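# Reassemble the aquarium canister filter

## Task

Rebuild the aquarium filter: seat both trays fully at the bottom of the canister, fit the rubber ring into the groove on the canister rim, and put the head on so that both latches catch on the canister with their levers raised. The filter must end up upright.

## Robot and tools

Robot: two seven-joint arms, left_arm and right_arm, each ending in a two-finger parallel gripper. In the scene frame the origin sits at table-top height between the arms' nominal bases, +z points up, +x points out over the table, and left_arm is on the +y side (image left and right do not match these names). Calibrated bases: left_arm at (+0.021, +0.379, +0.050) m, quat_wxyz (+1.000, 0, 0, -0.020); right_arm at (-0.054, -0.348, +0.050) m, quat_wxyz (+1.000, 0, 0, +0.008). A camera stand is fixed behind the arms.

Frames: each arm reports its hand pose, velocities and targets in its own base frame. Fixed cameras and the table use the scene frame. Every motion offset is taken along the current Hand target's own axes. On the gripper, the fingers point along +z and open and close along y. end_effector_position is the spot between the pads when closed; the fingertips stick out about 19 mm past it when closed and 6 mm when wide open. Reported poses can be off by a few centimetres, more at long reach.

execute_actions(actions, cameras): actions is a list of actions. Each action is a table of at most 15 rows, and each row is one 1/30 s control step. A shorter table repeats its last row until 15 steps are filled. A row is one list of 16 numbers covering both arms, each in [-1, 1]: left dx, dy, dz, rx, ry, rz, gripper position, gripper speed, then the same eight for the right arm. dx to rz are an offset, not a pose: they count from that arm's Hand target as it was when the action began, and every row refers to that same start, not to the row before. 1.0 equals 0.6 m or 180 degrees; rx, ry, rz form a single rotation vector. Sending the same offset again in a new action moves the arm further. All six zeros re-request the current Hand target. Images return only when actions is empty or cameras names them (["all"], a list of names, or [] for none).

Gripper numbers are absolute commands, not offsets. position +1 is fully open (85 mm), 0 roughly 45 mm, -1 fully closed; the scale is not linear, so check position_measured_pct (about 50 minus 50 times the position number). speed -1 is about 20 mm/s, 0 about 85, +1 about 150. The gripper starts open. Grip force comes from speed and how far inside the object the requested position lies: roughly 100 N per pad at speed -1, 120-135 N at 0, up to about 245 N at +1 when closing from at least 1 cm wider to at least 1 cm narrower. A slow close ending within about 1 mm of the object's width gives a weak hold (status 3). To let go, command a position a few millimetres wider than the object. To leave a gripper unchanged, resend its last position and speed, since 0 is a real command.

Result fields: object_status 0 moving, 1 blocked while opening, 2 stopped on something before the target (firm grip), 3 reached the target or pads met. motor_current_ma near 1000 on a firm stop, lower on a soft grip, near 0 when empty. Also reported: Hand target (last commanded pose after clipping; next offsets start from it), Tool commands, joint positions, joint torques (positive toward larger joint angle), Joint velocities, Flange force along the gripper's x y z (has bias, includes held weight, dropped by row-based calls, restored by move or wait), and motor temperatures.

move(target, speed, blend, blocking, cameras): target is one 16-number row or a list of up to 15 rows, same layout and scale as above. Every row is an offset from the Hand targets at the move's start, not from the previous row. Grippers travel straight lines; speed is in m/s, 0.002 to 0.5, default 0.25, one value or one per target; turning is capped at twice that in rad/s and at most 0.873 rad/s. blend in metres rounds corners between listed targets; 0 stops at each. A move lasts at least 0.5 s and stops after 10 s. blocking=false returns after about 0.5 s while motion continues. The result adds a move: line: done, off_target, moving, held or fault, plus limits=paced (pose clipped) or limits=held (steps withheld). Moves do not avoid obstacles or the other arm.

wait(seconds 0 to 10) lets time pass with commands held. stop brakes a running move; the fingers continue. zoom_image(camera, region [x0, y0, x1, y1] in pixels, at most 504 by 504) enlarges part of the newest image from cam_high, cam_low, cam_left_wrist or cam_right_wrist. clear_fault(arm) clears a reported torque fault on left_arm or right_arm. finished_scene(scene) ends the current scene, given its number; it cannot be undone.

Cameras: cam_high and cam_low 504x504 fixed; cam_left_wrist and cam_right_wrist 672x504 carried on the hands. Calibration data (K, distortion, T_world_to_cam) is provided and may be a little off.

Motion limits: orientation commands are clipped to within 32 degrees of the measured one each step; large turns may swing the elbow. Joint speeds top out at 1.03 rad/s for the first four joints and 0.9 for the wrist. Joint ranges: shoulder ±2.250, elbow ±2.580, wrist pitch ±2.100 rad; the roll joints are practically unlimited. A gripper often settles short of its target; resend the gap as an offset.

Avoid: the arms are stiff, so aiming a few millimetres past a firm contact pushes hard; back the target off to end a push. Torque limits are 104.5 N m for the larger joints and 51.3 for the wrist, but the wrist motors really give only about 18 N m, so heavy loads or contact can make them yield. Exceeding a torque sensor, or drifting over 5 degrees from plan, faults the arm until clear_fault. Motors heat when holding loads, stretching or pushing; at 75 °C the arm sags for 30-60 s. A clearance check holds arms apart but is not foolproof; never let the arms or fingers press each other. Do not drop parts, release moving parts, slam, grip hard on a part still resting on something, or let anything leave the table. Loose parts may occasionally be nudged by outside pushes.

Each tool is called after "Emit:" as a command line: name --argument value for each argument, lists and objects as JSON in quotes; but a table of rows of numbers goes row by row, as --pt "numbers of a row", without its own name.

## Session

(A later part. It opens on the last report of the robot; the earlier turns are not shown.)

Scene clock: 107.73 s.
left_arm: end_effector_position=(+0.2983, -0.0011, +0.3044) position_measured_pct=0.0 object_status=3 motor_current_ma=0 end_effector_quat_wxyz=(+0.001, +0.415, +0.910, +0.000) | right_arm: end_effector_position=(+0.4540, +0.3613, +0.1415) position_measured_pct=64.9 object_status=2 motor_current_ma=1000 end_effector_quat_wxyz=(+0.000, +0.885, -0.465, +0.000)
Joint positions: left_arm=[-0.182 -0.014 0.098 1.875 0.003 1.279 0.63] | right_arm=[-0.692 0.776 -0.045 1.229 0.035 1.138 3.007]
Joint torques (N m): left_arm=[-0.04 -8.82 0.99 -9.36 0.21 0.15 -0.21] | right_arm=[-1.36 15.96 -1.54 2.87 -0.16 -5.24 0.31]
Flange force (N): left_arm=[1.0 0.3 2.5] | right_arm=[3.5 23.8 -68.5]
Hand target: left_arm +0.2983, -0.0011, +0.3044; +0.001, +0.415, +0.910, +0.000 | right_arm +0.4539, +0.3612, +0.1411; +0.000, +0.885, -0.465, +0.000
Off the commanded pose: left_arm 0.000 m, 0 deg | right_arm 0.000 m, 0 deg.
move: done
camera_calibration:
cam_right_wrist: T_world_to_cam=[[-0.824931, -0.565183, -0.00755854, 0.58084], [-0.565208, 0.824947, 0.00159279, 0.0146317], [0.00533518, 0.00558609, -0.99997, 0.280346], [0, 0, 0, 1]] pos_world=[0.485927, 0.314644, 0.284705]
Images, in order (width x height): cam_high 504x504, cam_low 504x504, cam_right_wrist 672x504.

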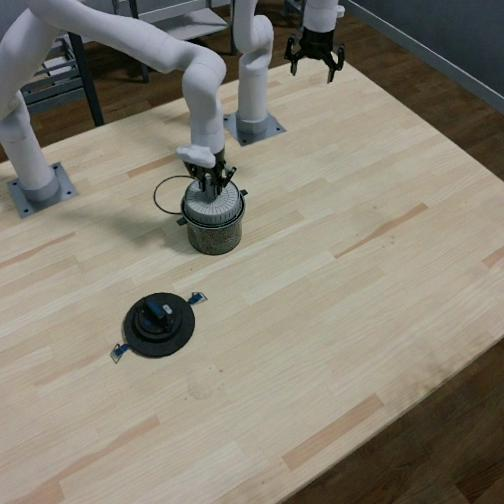

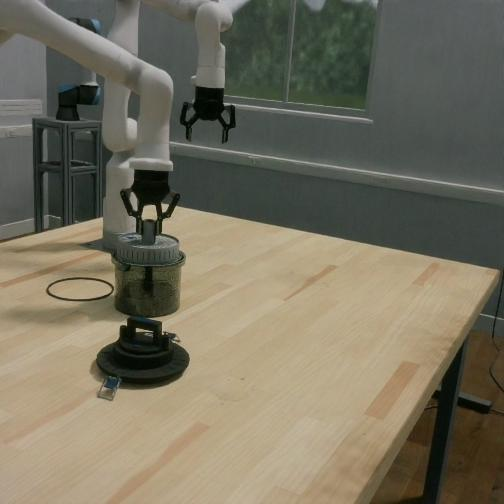

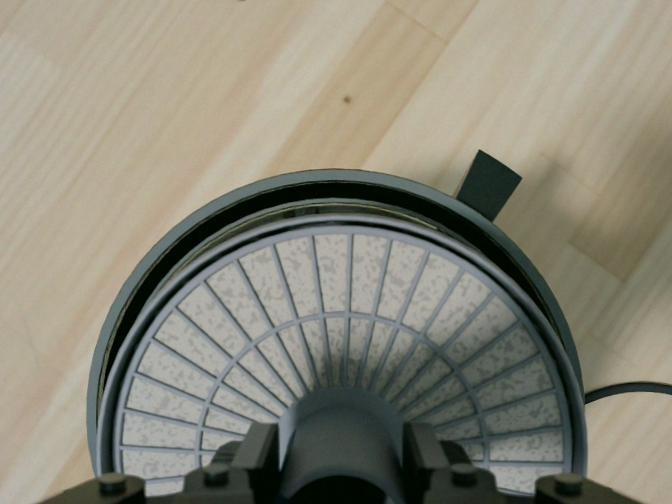

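Emit:
move --pt "0 0 0 0 0 0 1 -0.5 0 0 -0.05 0 0 0 -0.6 -1" --pt "0 0 0 0 0 0 1 -0.5 -0.15 0 -0.05 0 0 0 -0.6 -1" --speed '[0.03,0.1]' --cameras '["cam_right_wrist","cam_low","cam_high"]'

Emit:
zoom_image --camera "cam_right_wrist" --region '[150, 0, 550, 260]'

Scene clock: 111.57 s.
left_arm: end_effector_position=(+0.2983, -0.0011, +0.3044) position_measured_pct=0.0 object_status=3 motor_current_ma=0 end_effector_quat_wxyz=(+0.001, +0.415, +0.910, +0.000) | right_arm: end_effector_position=(+0.4029, +0.4353, +0.1711) position_measured_pct=64.9 object_status=2 motor_current_ma=1000 end_effector_quat_wxyz=(+0.000, +0.885, -0.465, +0.000)
Joint positions: left_arm=[-0.182 -0.014 0.098 1.875 0.003 1.279 0.63] | right_arm=[-0.845 0.779 -0.045 1.122 0.034 1.243 2.858]
Joint torques (N m): left_arm=[0.04 -8.77 0.97 -9.3 0.19 0.11 -0.23] | right_arm=[-0.73 -23.05 -1.24 -9.88 -0.41 -0.17 0.32]
Flange force (N): left_arm=[1.1 0.3 2.2] | right_arm=[1.9 5.4 1.8]
Hand target: left_arm +0.2983, -0.0011, +0.3044; +0.001, +0.415, +0.910, +0.000 | right_arm +0.4028, +0.4353, +0.1711; +0.000, +0.885, -0.465, +0.000
Off the commanded pose: left_arm 0.000 m, 0 deg | right_arm 0.000 m, 0 deg.
move: done
camera_calibration:
cam_right_wrist: T_world_to_cam=[[-0.824931, -0.565192, -0.00692012, 0.580533], [-0.565213, 0.824943, 0.00154542, -0.0753246], [0.00483525, 0.00518621, -0.999975, 0.310079], [0, 0, 0, 1]] pos_world=[0.434826, 0.388643, 0.314205]
Images, in order (width x height): cam_high 504x504, cam_low 504x504, cam_right_wrist 672x504.

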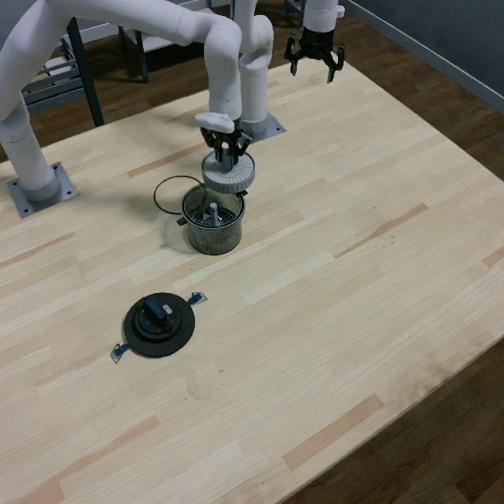

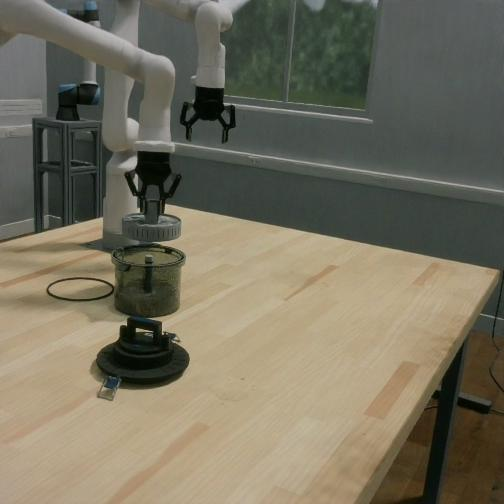

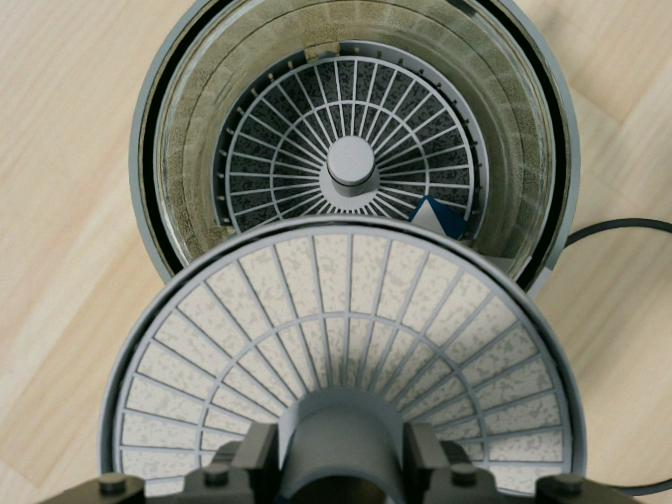

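Scaled by 1.260.

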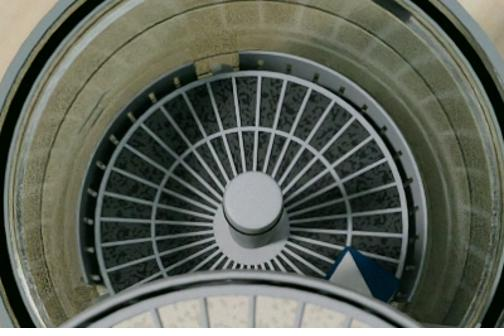

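Emit:
move --pt "0 0 0 0 0 0 1 -0.5 0.148 0.002 0 0 0 0 -0.6 -1" --pt "0 0 0 0 0 0 1 -0.5 0.148 0.002 0.04 0 0 0 -0.6 -1" --speed '[0.08,0.03]' --cameras '["cam_right_wrist","cam_low","cam_high"]'

Emit:
zoom_image --camera "cam_low" --region '[100, 210, 200, 330]'

Emit:
zoom_image --camera "cam_high" --region '[160, 140, 270, 260]'

Emit:
zoom_image --camera "cam_right_wrist" --region '[60, 150, 340, 480]'

Emit:
zoom_image --camera "cam_right_wrist" --region '[340, 130, 620, 480]'

Scene clock: 116.47 s.
left_arm: end_effector_position=(+0.2983, -0.0011, +0.3044) position_measured_pct=0.0 object_status=3 motor_current_ma=0 end_effector_quat_wxyz=(+0.001, +0.415, +0.910, +0.000) | right_arm: end_effector_position=(+0.4523, +0.3615, +0.1472) position_measured_pct=64.9 object_status=2 motor_current_ma=1000 end_effector_quat_wxyz=(+0.000, +0.885, -0.465, +0.000)
Joint positions: left_arm=[-0.182 -0.014 0.098 1.875 0.003 1.279 0.63] | right_arm=[-0.695 0.768 -0.045 1.226 0.035 1.15 3.004]
Joint torques (N m): left_arm=[0.05 -8.74 1.08 -9.38 0.21 0.17 -0.22] | right_arm=[-0.4 -22.05 -1.28 -10.16 -0.4 0.01 0.42]
Flange force (N): left_arm=[1.4 0.2 2.5] | right_arm=[0.6 9.7 2.2]
Hand target: left_arm +0.2983, -0.0011, +0.3044; +0.001, +0.415, +0.910, +0.000 | right_arm +0.4523, +0.3615, +0.1471; +0.000, +0.885, -0.465, +0.000
Off the commanded pose: left_arm 0.000 m, 0 deg | right_arm 0.000 m, 0 deg.
move: done
camera_calibration:
cam_right_wrist: T_world_to_cam=[[-0.82493, -0.565191, -0.00700261, 0.579432], [-0.565213, 0.824944, 0.0014889, 0.013531], [0.00493525, 0.00518621, -0.999974, 0.286275], [0, 0, 0, 1]] pos_world=[0.484226, 0.314843, 0.290305]
Images, in order (width x height): cam_high 504x504, cam_low 504x504, cam_right_wrist 672x504.

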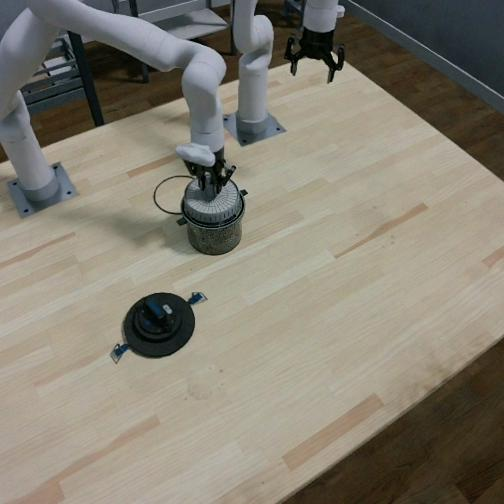

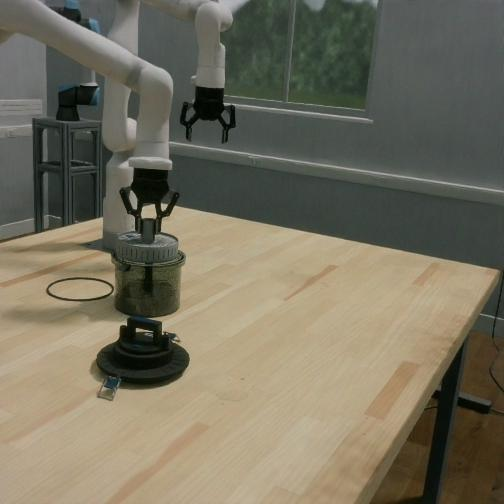

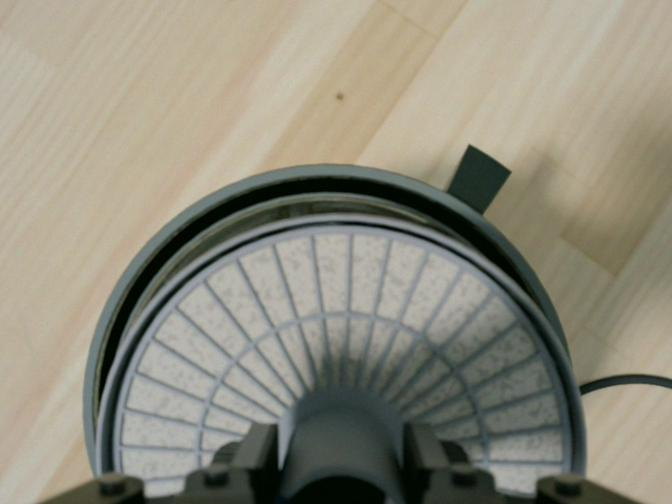

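Scaled by 4.200.

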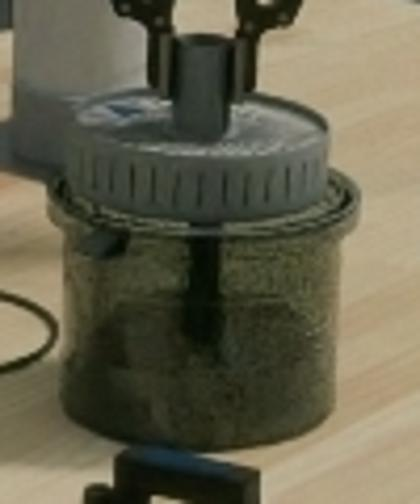

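Scaled by 4.200.

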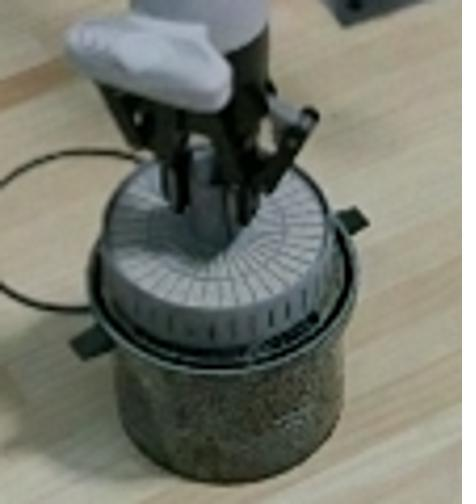

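Scaled by 1.527.

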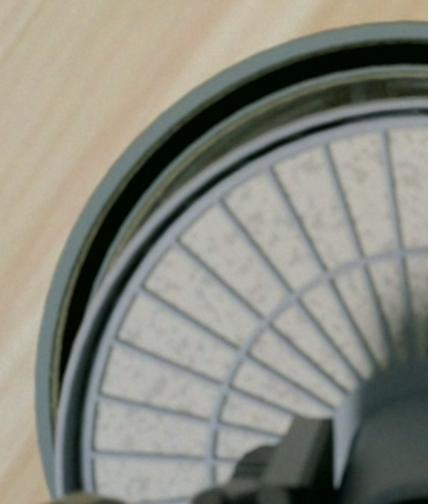

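Scaled by 1.440.

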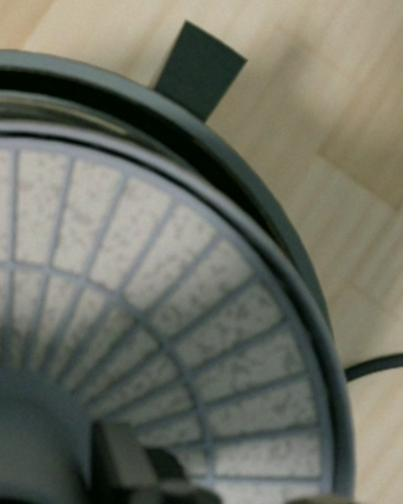

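Emit:
move --target '[0,0,0,0,0,0,1,-0.5,0,-0.0085,0,0,0,0,-0.6,-1]' --speed 0.03 --cameras '["cam_right_wrist","cam_low","cam_high"]'

Emit:
zoom_image --camera "cam_low" --region '[100, 210, 200, 330]'

Emit:
zoom_image --camera "cam_high" --region '[160, 140, 270, 260]'

Scene clock: 118.20 s.
left_arm: end_effector_position=(+0.2983, -0.0011, +0.3044) position_measured_pct=0.0 object_status=3 motor_current_ma=0 end_effector_quat_wxyz=(+0.001, +0.415, +0.910, +0.000) | right_arm: end_effector_position=(+0.4565, +0.3644, +0.1471) position_measured_pct=64.9 object_status=2 motor_current_ma=1000 end_effector_quat_wxyz=(+0.000, +0.885, -0.465, +0.000)
Joint positions: left_arm=[-0.182 -0.014 0.098 1.875 0.003 1.279 0.63] | right_arm=[-0.694 0.779 -0.045 1.202 0.035 1.162 3.006]
Joint torques (N m): left_arm=[0.03 -8.8 1 -9.42 0.18 0.14 -0.19] | right_arm=[-0.14 -20.54 -1 -9.25 -0.25 -0.26 0.37]
Flange force (N): left_arm=[1.3 0.2 2.6] | right_arm=[0.2 8.7 -1.5]
Hand target: left_arm +0.2983, -0.0011, +0.3044; +0.001, +0.415, +0.910, +0.000 | right_arm +0.4565, +0.3644, +0.1471; +0.000, +0.885, -0.465, +0.000
Off the commanded pose: left_arm 0.000 m, 0 deg | right_arm 0.000 m, 0 deg.
move: done
camera_calibration:
cam_right_wrist: T_world_to_cam=[[-0.82493, -0.565191, -0.00700261, 0.584536], [-0.565213, 0.824944, 0.0014889, 0.0135126], [0.00493525, 0.00518621, -0.999974, 0.286239], [0, 0, 0, 1]] pos_world=[0.488426, 0.317743, 0.290305]
Images, in order (width x height): cam_high 504x504, cam_low 504x504, cam_right_wrist 672x504.

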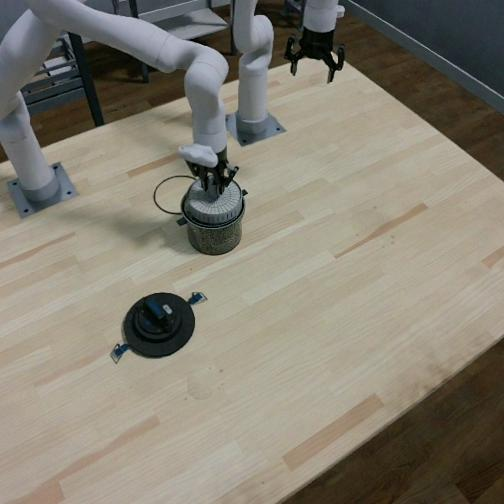

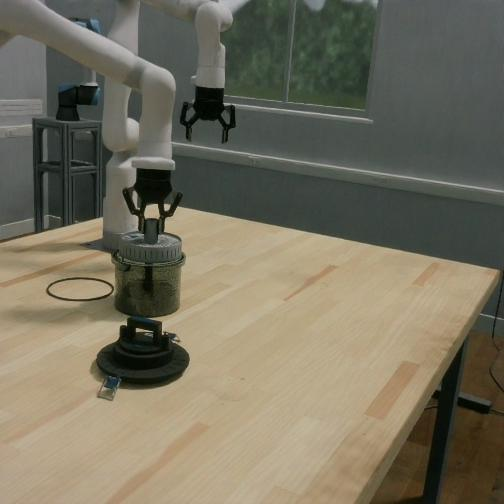

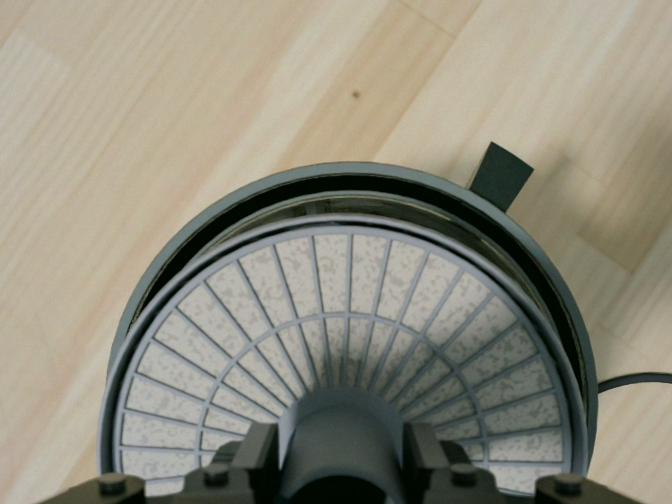

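Scaled by 4.200.

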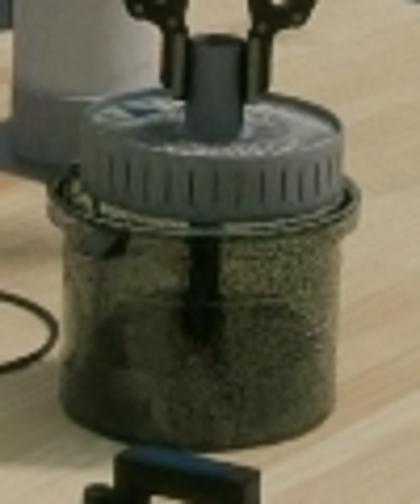

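Scaled by 4.200.

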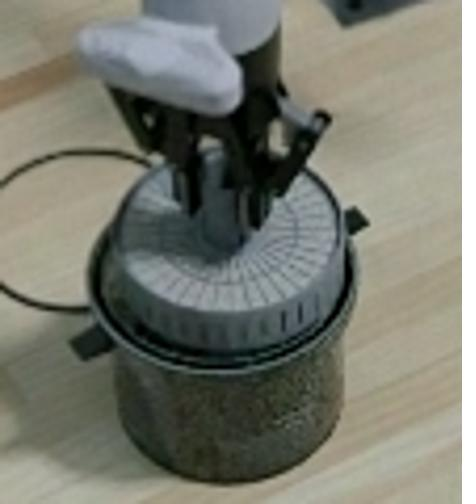

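Emit:
move --target '[0,0,0,0,0,0,1,-0.5,0,0.003,-0.003,0,0,0,-0.6,-1]' --speed 0.01 --cameras '["cam_right_wrist","cam_low","cam_high"]'

Emit:
zoom_image --camera "cam_low" --region '[100, 210, 200, 330]'

Emit:
zoom_image --camera "cam_high" --region '[160, 140, 270, 260]'

Scene clock: 119.87 s.
left_arm: end_effector_position=(+0.2983, -0.0011, +0.3044) position_measured_pct=0.0 object_status=3 motor_current_ma=0 end_effector_quat_wxyz=(+0.001, +0.415, +0.910, +0.000) | right_arm: end_effector_position=(+0.4550, +0.3634, +0.1489) position_measured_pct=64.9 object_status=2 motor_current_ma=1000 end_effector_quat_wxyz=(+0.000, +0.885, -0.465, +0.000)
Joint positions: left_arm=[-0.182 -0.014 0.098 1.875 0.003 1.279 0.63] | right_arm=[-0.694 0.774 -0.045 1.208 0.034 1.162 3.005]
Joint torques (N m): left_arm=[0.05 -8.83 1 -9.44 0.19 0.14 -0.16] | right_arm=[-0.42 -22.36 -1.3 -9.99 -0.41 -0.11 0.41]
Flange force (N): left_arm=[1.5 0.3 2.7] | right_arm=[0.6 8.1 1.9]
Hand target: left_arm +0.2983, -0.0011, +0.3044; +0.001, +0.415, +0.910, +0.000 | right_arm +0.4550, +0.3634, +0.1489; +0.000, +0.885, -0.465, +0.000
Off the commanded pose: left_arm 0.000 m, 0 deg | right_arm 0.000 m, 0 deg.
move: done
camera_calibration:
cam_right_wrist: T_world_to_cam=[[-0.824977, -0.565123, -0.00700157, 0.582828], [-0.565145, 0.82499, 0.00148981, 0.0134955], [0.0049343, 0.00518596, -0.999974, 0.287952], [0, 0, 0, 1]] pos_world=[0.487026, 0.316743, 0.292005]
Images, in order (width x height): cam_high 504x504, cam_low 504x504, cam_right_wrist 672x504.

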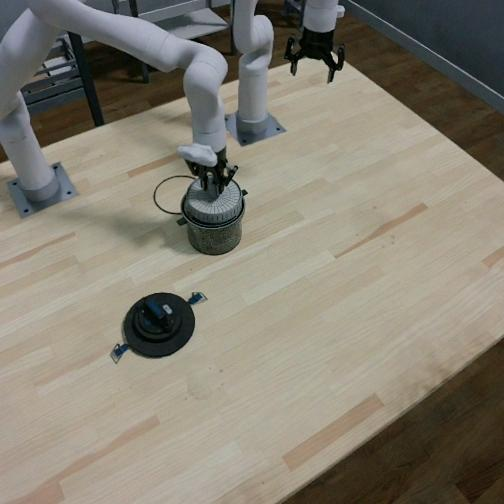

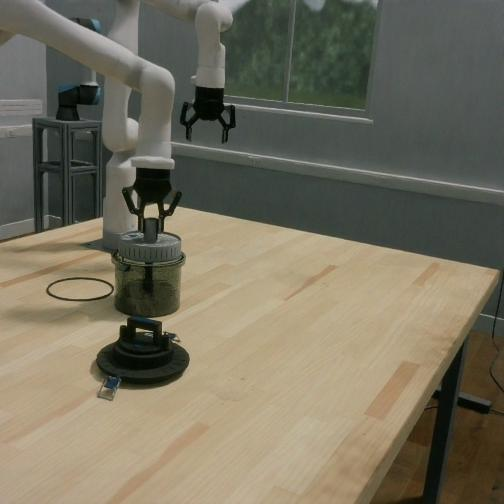

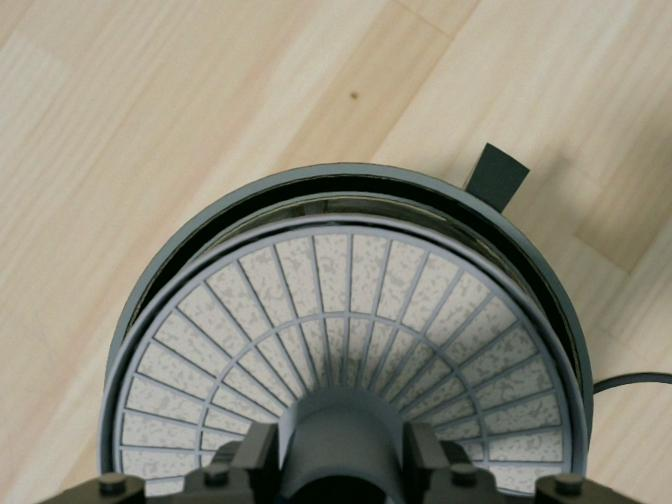

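Scaled by 4.200.

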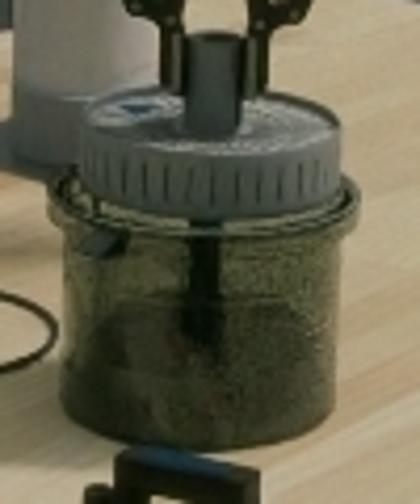

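Scaled by 4.200.

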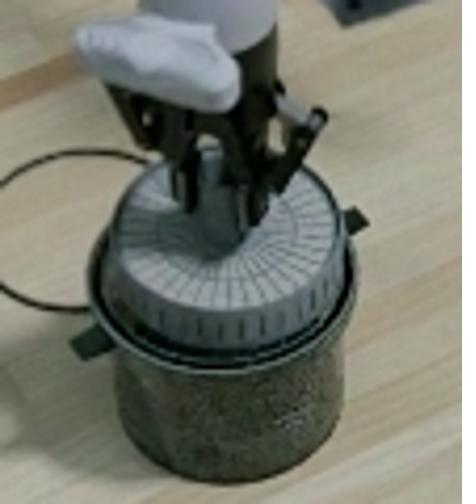

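Emit:
move --target '[0,0,0,0,0,0,1,-0.5,0.0005,0.0022,0,0,0,0,-0.6,-1]' --speed 0.01 --cameras '["cam_low","cam_high"]'

Emit:
zoom_image --camera "cam_low" --region '[100, 210, 200, 330]'

Emit:
zoom_image --camera "cam_high" --region '[160, 140, 270, 260]'

Scene clock: 121.27 s.
left_arm: end_effector_position=(+0.2983, -0.0011, +0.3044) position_measured_pct=0.0 object_status=3 motor_current_ma=0 end_effector_quat_wxyz=(+0.001, +0.415, +0.910, +0.000) | right_arm: end_effector_position=(+0.4541, +0.3624, +0.1489) position_measured_pct=64.9 object_status=2 motor_current_ma=1000 end_effector_quat_wxyz=(+0.000, +0.885, -0.465, +0.000)
Joint positions: left_arm=[-0.182 -0.014 0.098 1.875 0.003 1.279 0.63] | right_arm=[-0.694 0.77 -0.045 1.214 0.034 1.159 3.006]
Joint torques (N m): left_arm=[0.01 -8.73 1.01 -9.28 0.13 0.15 -0.2] | right_arm=[-0.38 -22.28 -1.28 -9.68 -0.41 -0.11 0.4]
Flange force (N): left_arm=[1.2 0.3 2.2] | right_arm=[0.4 6.7 1.4]
Hand target: left_arm +0.2983, -0.0011, +0.3044; +0.001, +0.415, +0.910, +0.000 | right_arm +0.4541, +0.3624, +0.1489; +0.000, +0.885, -0.465, +0.000
Off the commanded pose: left_arm 0.000 m, 0 deg | right_arm 0.000 m, 0 deg.
move: done
Images, in order (width x height): cam_high 504x504, cam_low 504x504.

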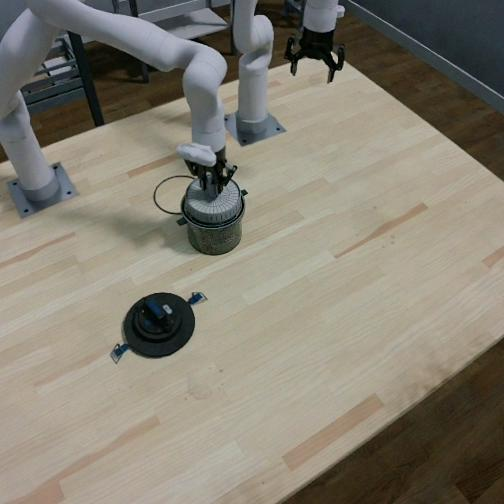

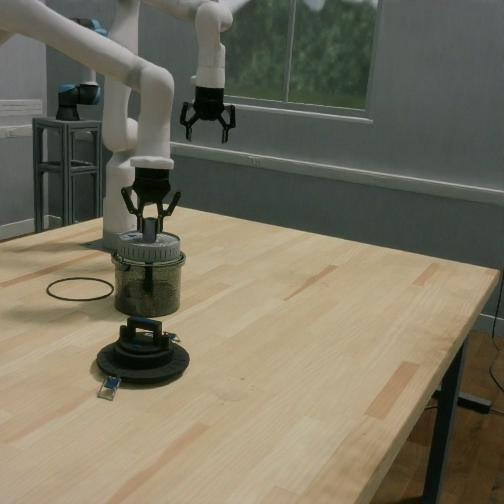

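Scaled by 4.200.

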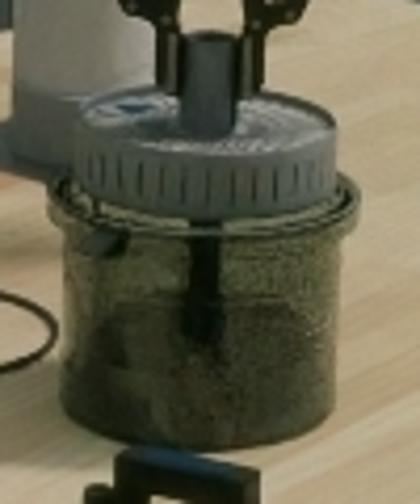

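Scaled by 4.200.

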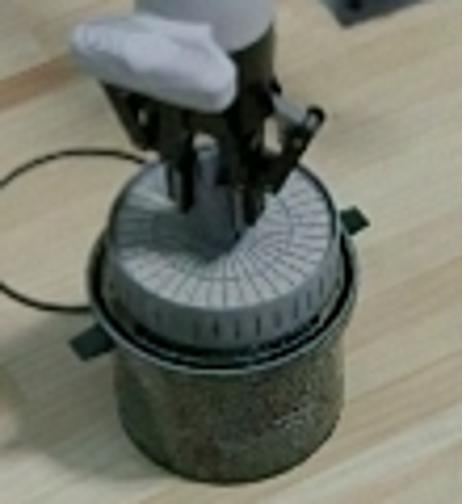

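Emit:
move --target '[0,0,0,0,0,0,1,-0.5,0,0,0.0117,0,0,0,-0.6,-1]' --speed 0.01 --cameras '["cam_low"]'

Emit:
zoom_image --camera "cam_low" --region '[100, 210, 200, 330]'

Scene clock: 122.63 s.
left_arm: end_effector_position=(+0.2983, -0.0011, +0.3044) position_measured_pct=0.0 object_status=3 motor_current_ma=0 end_effector_quat_wxyz=(+0.001, +0.415, +0.910, +0.000) | right_arm: end_effector_position=(+0.4542, +0.3624, +0.1422) position_measured_pct=64.9 object_status=2 motor_current_ma=1000 end_effector_quat_wxyz=(+0.000, +0.885, -0.465, +0.000)
Joint positions: left_arm=[-0.182 -0.014 0.098 1.875 0.003 1.279 0.63] | right_arm=[-0.694 0.777 -0.045 1.224 0.035 1.142 3.005]
Joint torques (N m): left_arm=[-0.02 -8.73 1.01 -9.34 0.15 0.12 -0.24] | right_arm=[-3.93 10.74 -3.16 1.05 -0.57 -4.88 0.2]
Flange force (N): left_arm=[1.1 0.1 2.3] | right_arm=[7.9 21.0 -59.5]
Hand target: left_arm +0.2983, -0.0011, +0.3044; +0.001, +0.415, +0.910, +0.000 | right_arm +0.4541, +0.3624, +0.1419; +0.000, +0.885, -0.465, +0.000
Off the commanded pose: left_arm 0.000 m, 0 deg | right_arm 0.000 m, 0 deg.
move: done
Images, in order (width x height): cam_low 504x504.

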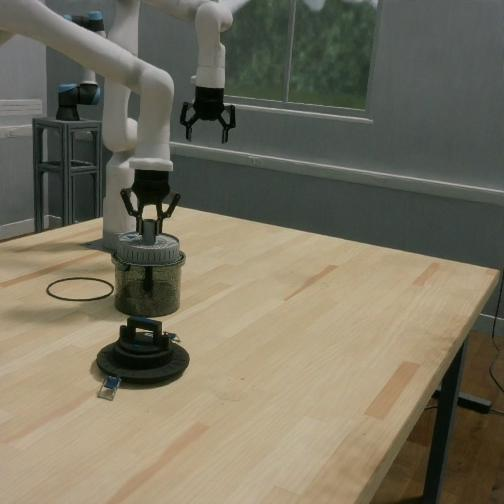

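Scaled by 4.200.

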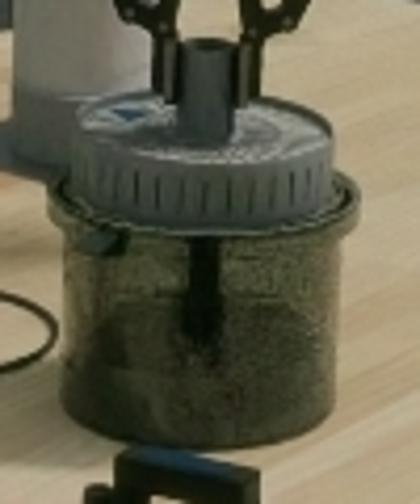

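Emit:
move --target '[0,0,0,0,0,0,1,-0.5,0,0,-0.0067,0,0,0,-0.6,-1]' --speed 0.01 --cameras '["cam_low","cam_high","cam_right_wrist"]'

Emit:
zoom_image --camera "cam_low" --region '[110, 220, 190, 280]'

Emit:
zoom_image --camera "cam_high" --region '[175, 165, 255, 245]'

Scene clock: 126.00 s.
left_arm: end_effector_position=(+0.2983, -0.0011, +0.3044) position_measured_pct=0.0 object_status=3 motor_current_ma=0 end_effector_quat_wxyz=(+0.001, +0.415, +0.910, +0.000) | right_arm: end_effector_position=(+0.4540, +0.3624, +0.1457) position_measured_pct=64.9 object_status=2 motor_current_ma=1000 end_effector_quat_wxyz=(+0.001, +0.885, -0.465, +0.000)
Joint positions: left_arm=[-0.182 -0.014 0.098 1.875 0.003 1.279 0.63] | right_arm=[-0.694 0.774 -0.045 1.219 0.035 1.151 3.005]
Joint torques (N m): left_arm=[0.08 -8.77 0.98 -9.28 0.14 0.18 -0.18] | right_arm=[-0.61 -19.54 -1.18 -8.61 -0.12 0.1 0.37]
Flange force (N): left_arm=[1.3 0.5 2.3] | right_arm=[1.0 8.7 -2.5]
Hand target: left_arm +0.2983, -0.0011, +0.3044; +0.001, +0.415, +0.910, +0.000 | right_arm +0.4541, +0.3624, +0.1459; +0.000, +0.885, -0.465, +0.000
Off the commanded pose: left_arm 0.000 m, 0 deg | right_arm 0.000 m, 0 deg.
move: done
camera_calibration:
cam_right_wrist: T_world_to_cam=[[-0.824852, -0.56531, -0.0066439, 0.581366], [-0.56533, 0.824863, 0.00149199, 0.013807], [0.00463687, 0.00498667, -0.999977, 0.284969], [0, 0, 0, 1]] pos_world=[0.486025, 0.315842, 0.288805]
Images, in order (width x height): cam_high 504x504, cam_low 504x504, cam_right_wrist 672x504.

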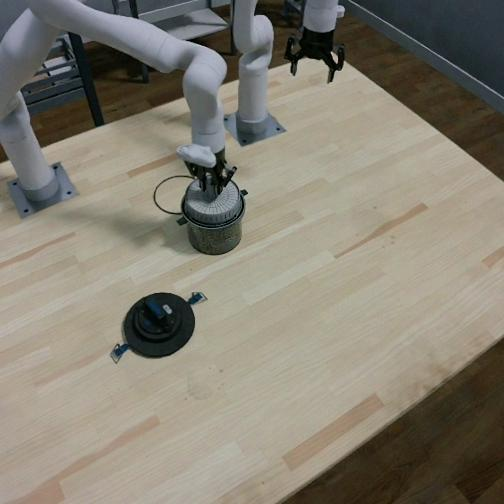

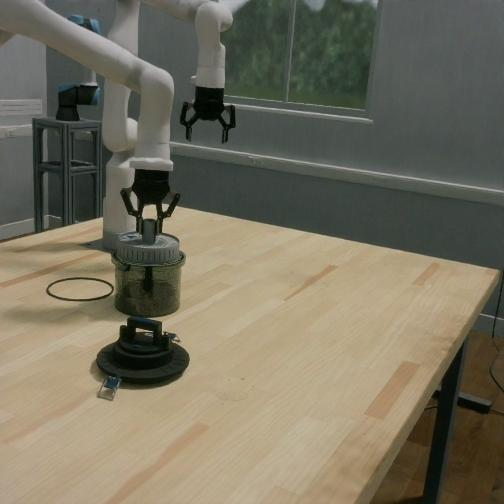

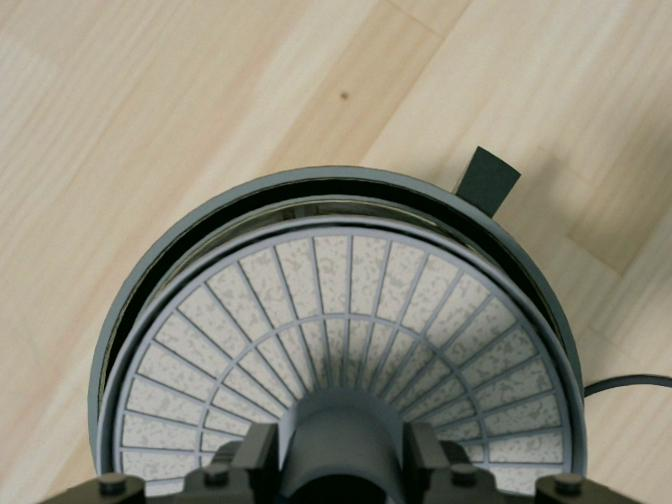

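Scaled by 6.300.

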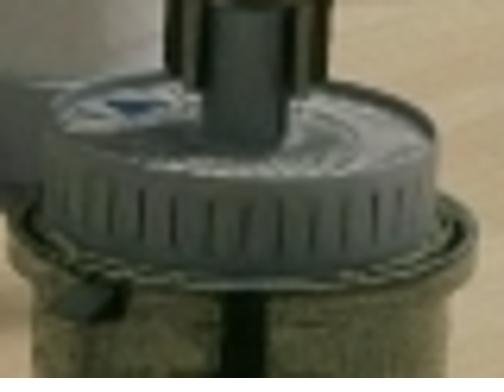

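Scaled by 6.300.

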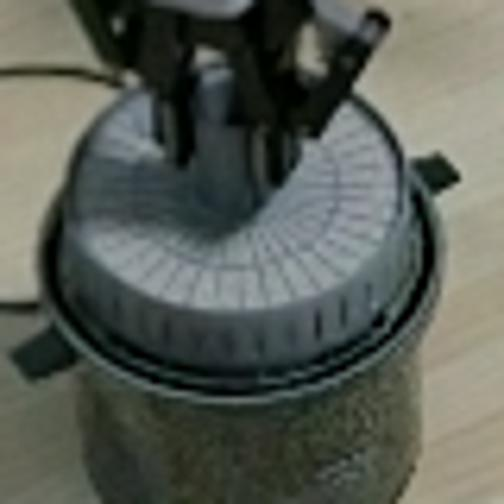

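Emit:
move --pt "0 0 0 0 0 0 1 -0.5 0 0 -0.005 0 0 0 -0.6 -1" --pt "0 0 0 0 0 0 1 -0.5 -0.0038 -0.0045 -0.005 0 0 0 -0.6 -1" --speed 0.01 --cameras '["cam_low","cam_high","cam_right_wrist"]'

Emit:
zoom_image --camera "cam_low" --region '[110, 220, 190, 280]'

Emit:
zoom_image --camera "cam_high" --region '[175, 165, 255, 245]'

Scene clock: 128.73 s.
left_arm: end_effector_position=(+0.2983, -0.0011, +0.3044) position_measured_pct=0.0 object_status=3 motor_current_ma=0 end_effector_quat_wxyz=(+0.001, +0.415, +0.910, +0.000) | right_arm: end_effector_position=(+0.4550, +0.3658, +0.1489) position_measured_pct=64.9 object_status=2 motor_current_ma=1000 end_effector_quat_wxyz=(+0.000, +0.885, -0.465, +0.000)
Joint positions: left_arm=[-0.182 -0.014 0.098 1.875 0.003 1.279 0.63] | right_arm=[-0.698 0.777 -0.045 1.201 0.034 1.165 3.003]
Joint torques (N m): left_arm=[-0.03 -8.76 0.99 -9.37 0.16 0.12 -0.19] | right_arm=[-0.36 -22.55 -1.29 -10 -0.4 -0.12 0.4]
Flange force (N): left_arm=[1.2 0.1 2.4] | right_arm=[0.5 7.8 2.0]
Hand target: left_arm +0.2983, -0.0011, +0.3044; +0.001, +0.415, +0.910, +0.000 | right_arm +0.4550, +0.3658, +0.1489; +0.000, +0.885, -0.465, +0.000
Off the commanded pose: left_arm 0.000 m, 0 deg | right_arm 0.000 m, 0 deg.
move: done
camera_calibration:
cam_right_wrist: T_world_to_cam=[[-0.82493, -0.565191, -0.00700261, 0.584184], [-0.565213, 0.824944, 0.0014889, 0.0115638], [0.00493525, 0.00518621, -0.999974, 0.287939], [0, 0, 0, 1]] pos_world=[0.487026, 0.319143, 0.292005]
Images, in order (width x height): cam_high 504x504, cam_low 504x504, cam_right_wrist 672x504.

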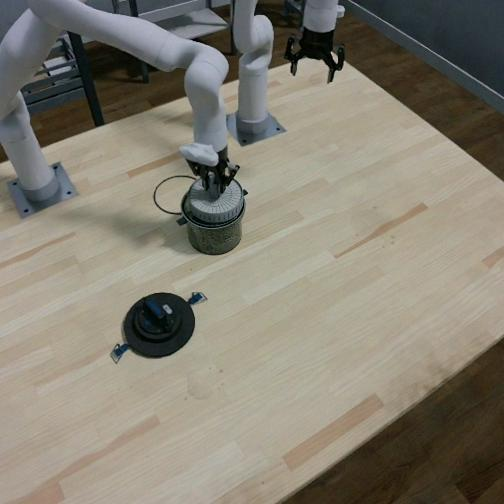

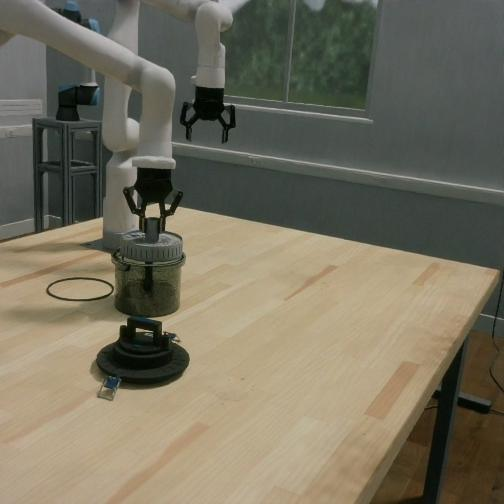

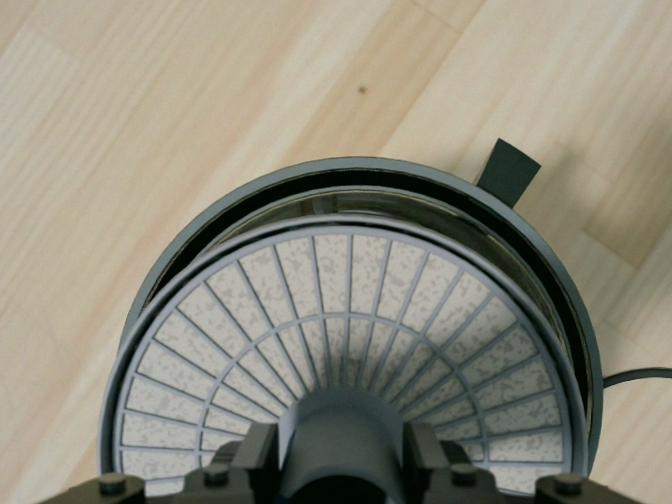

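Scaled by 6.300.

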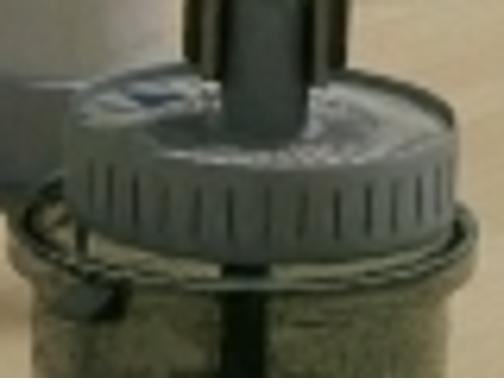

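Scaled by 6.300.

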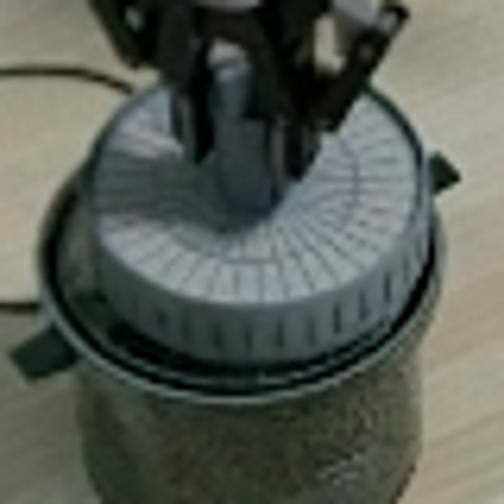

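Emit:
move --target '[0,0,0,0,0,0,1,-0.5,0,-0.0008,0.003,0,0,0,-0.6,-1]' --speed 0.01 --cameras '["cam_low","cam_high","cam_right_wrist"]'

Emit:
zoom_image --camera "cam_low" --region '[110, 220, 190, 280]'

Emit:
zoom_image --camera "cam_high" --region '[175, 165, 255, 245]'

Scene clock: 132.17 s.
left_arm: end_effector_position=(+0.2983, -0.0011, +0.3044) position_measured_pct=0.0 object_status=3 motor_current_ma=0 end_effector_quat_wxyz=(+0.001, +0.415, +0.910, +0.000) | right_arm: end_effector_position=(+0.4554, +0.3661, +0.1471) position_measured_pct=64.9 object_status=2 motor_current_ma=1000 end_effector_quat_wxyz=(+0.000, +0.885, -0.465, +0.000)
Joint positions: left_arm=[-0.182 -0.014 0.098 1.875 0.003 1.279 0.63] | right_arm=[-0.698 0.78 -0.044 1.201 0.035 1.162 3.002]
Joint torques (N m): left_arm=[0.04 -8.82 1 -9.34 0.18 0.16 -0.2] | right_arm=[-0.41 -22.47 -1.29 -9.8 -0.42 -0.12 0.4]
Flange force (N): left_arm=[1.2 0.4 2.5] | right_arm=[0.5 7.2 1.6]
Hand target: left_arm +0.2983, -0.0011, +0.3044; +0.001, +0.415, +0.910, +0.000 | right_arm +0.4554, +0.3661, +0.1471; +0.000, +0.885, -0.465, +0.000
Off the commanded pose: left_arm 0.000 m, 0 deg | right_arm 0.000 m, 0 deg.
move: done
camera_calibration:
cam_right_wrist: T_world_to_cam=[[-0.824977, -0.565122, -0.00700156, 0.584672], [-0.565144, 0.824991, 0.00148983, 0.011496], [0.00493429, 0.00518596, -0.999974, 0.286236], [0, 0, 0, 1]] pos_world=[0.487426, 0.319443, 0.290305]
Images, in order (width x height): cam_high 504x504, cam_low 504x504, cam_right_wrist 672x504.

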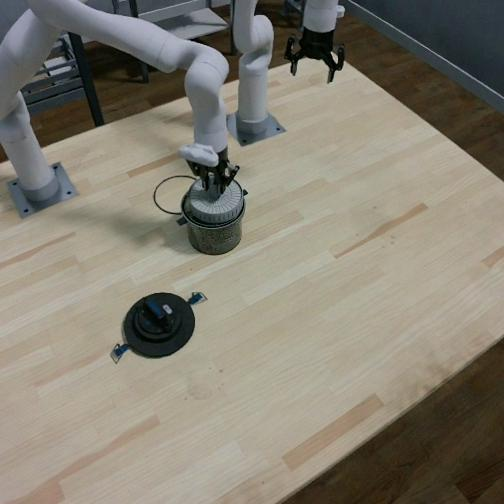

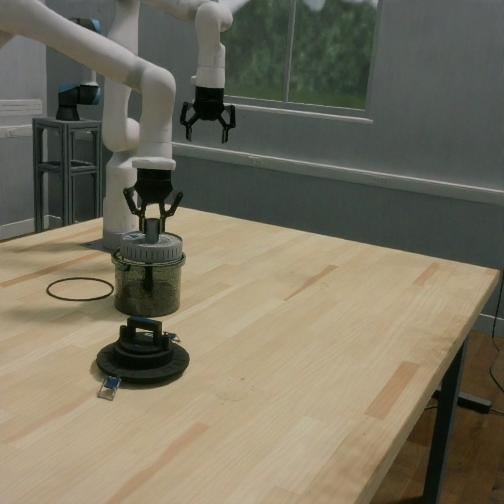

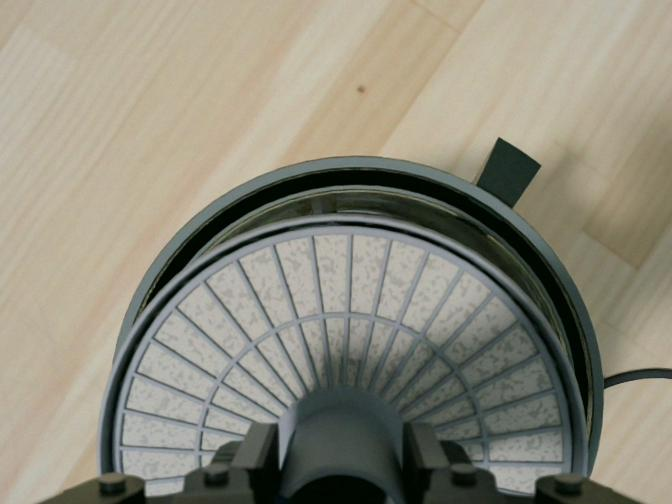

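Scaled by 6.300.

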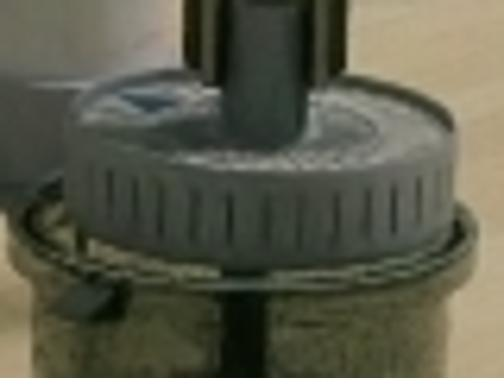

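Scaled by 6.300.

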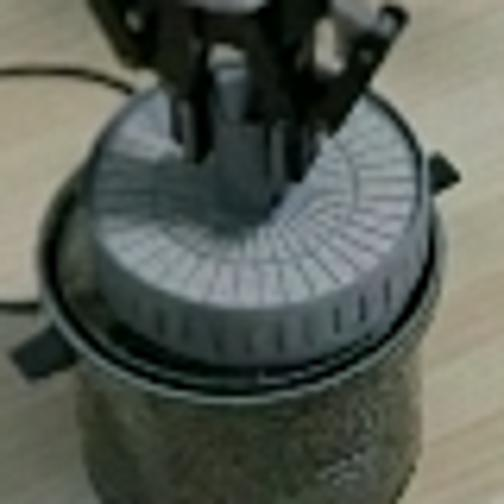

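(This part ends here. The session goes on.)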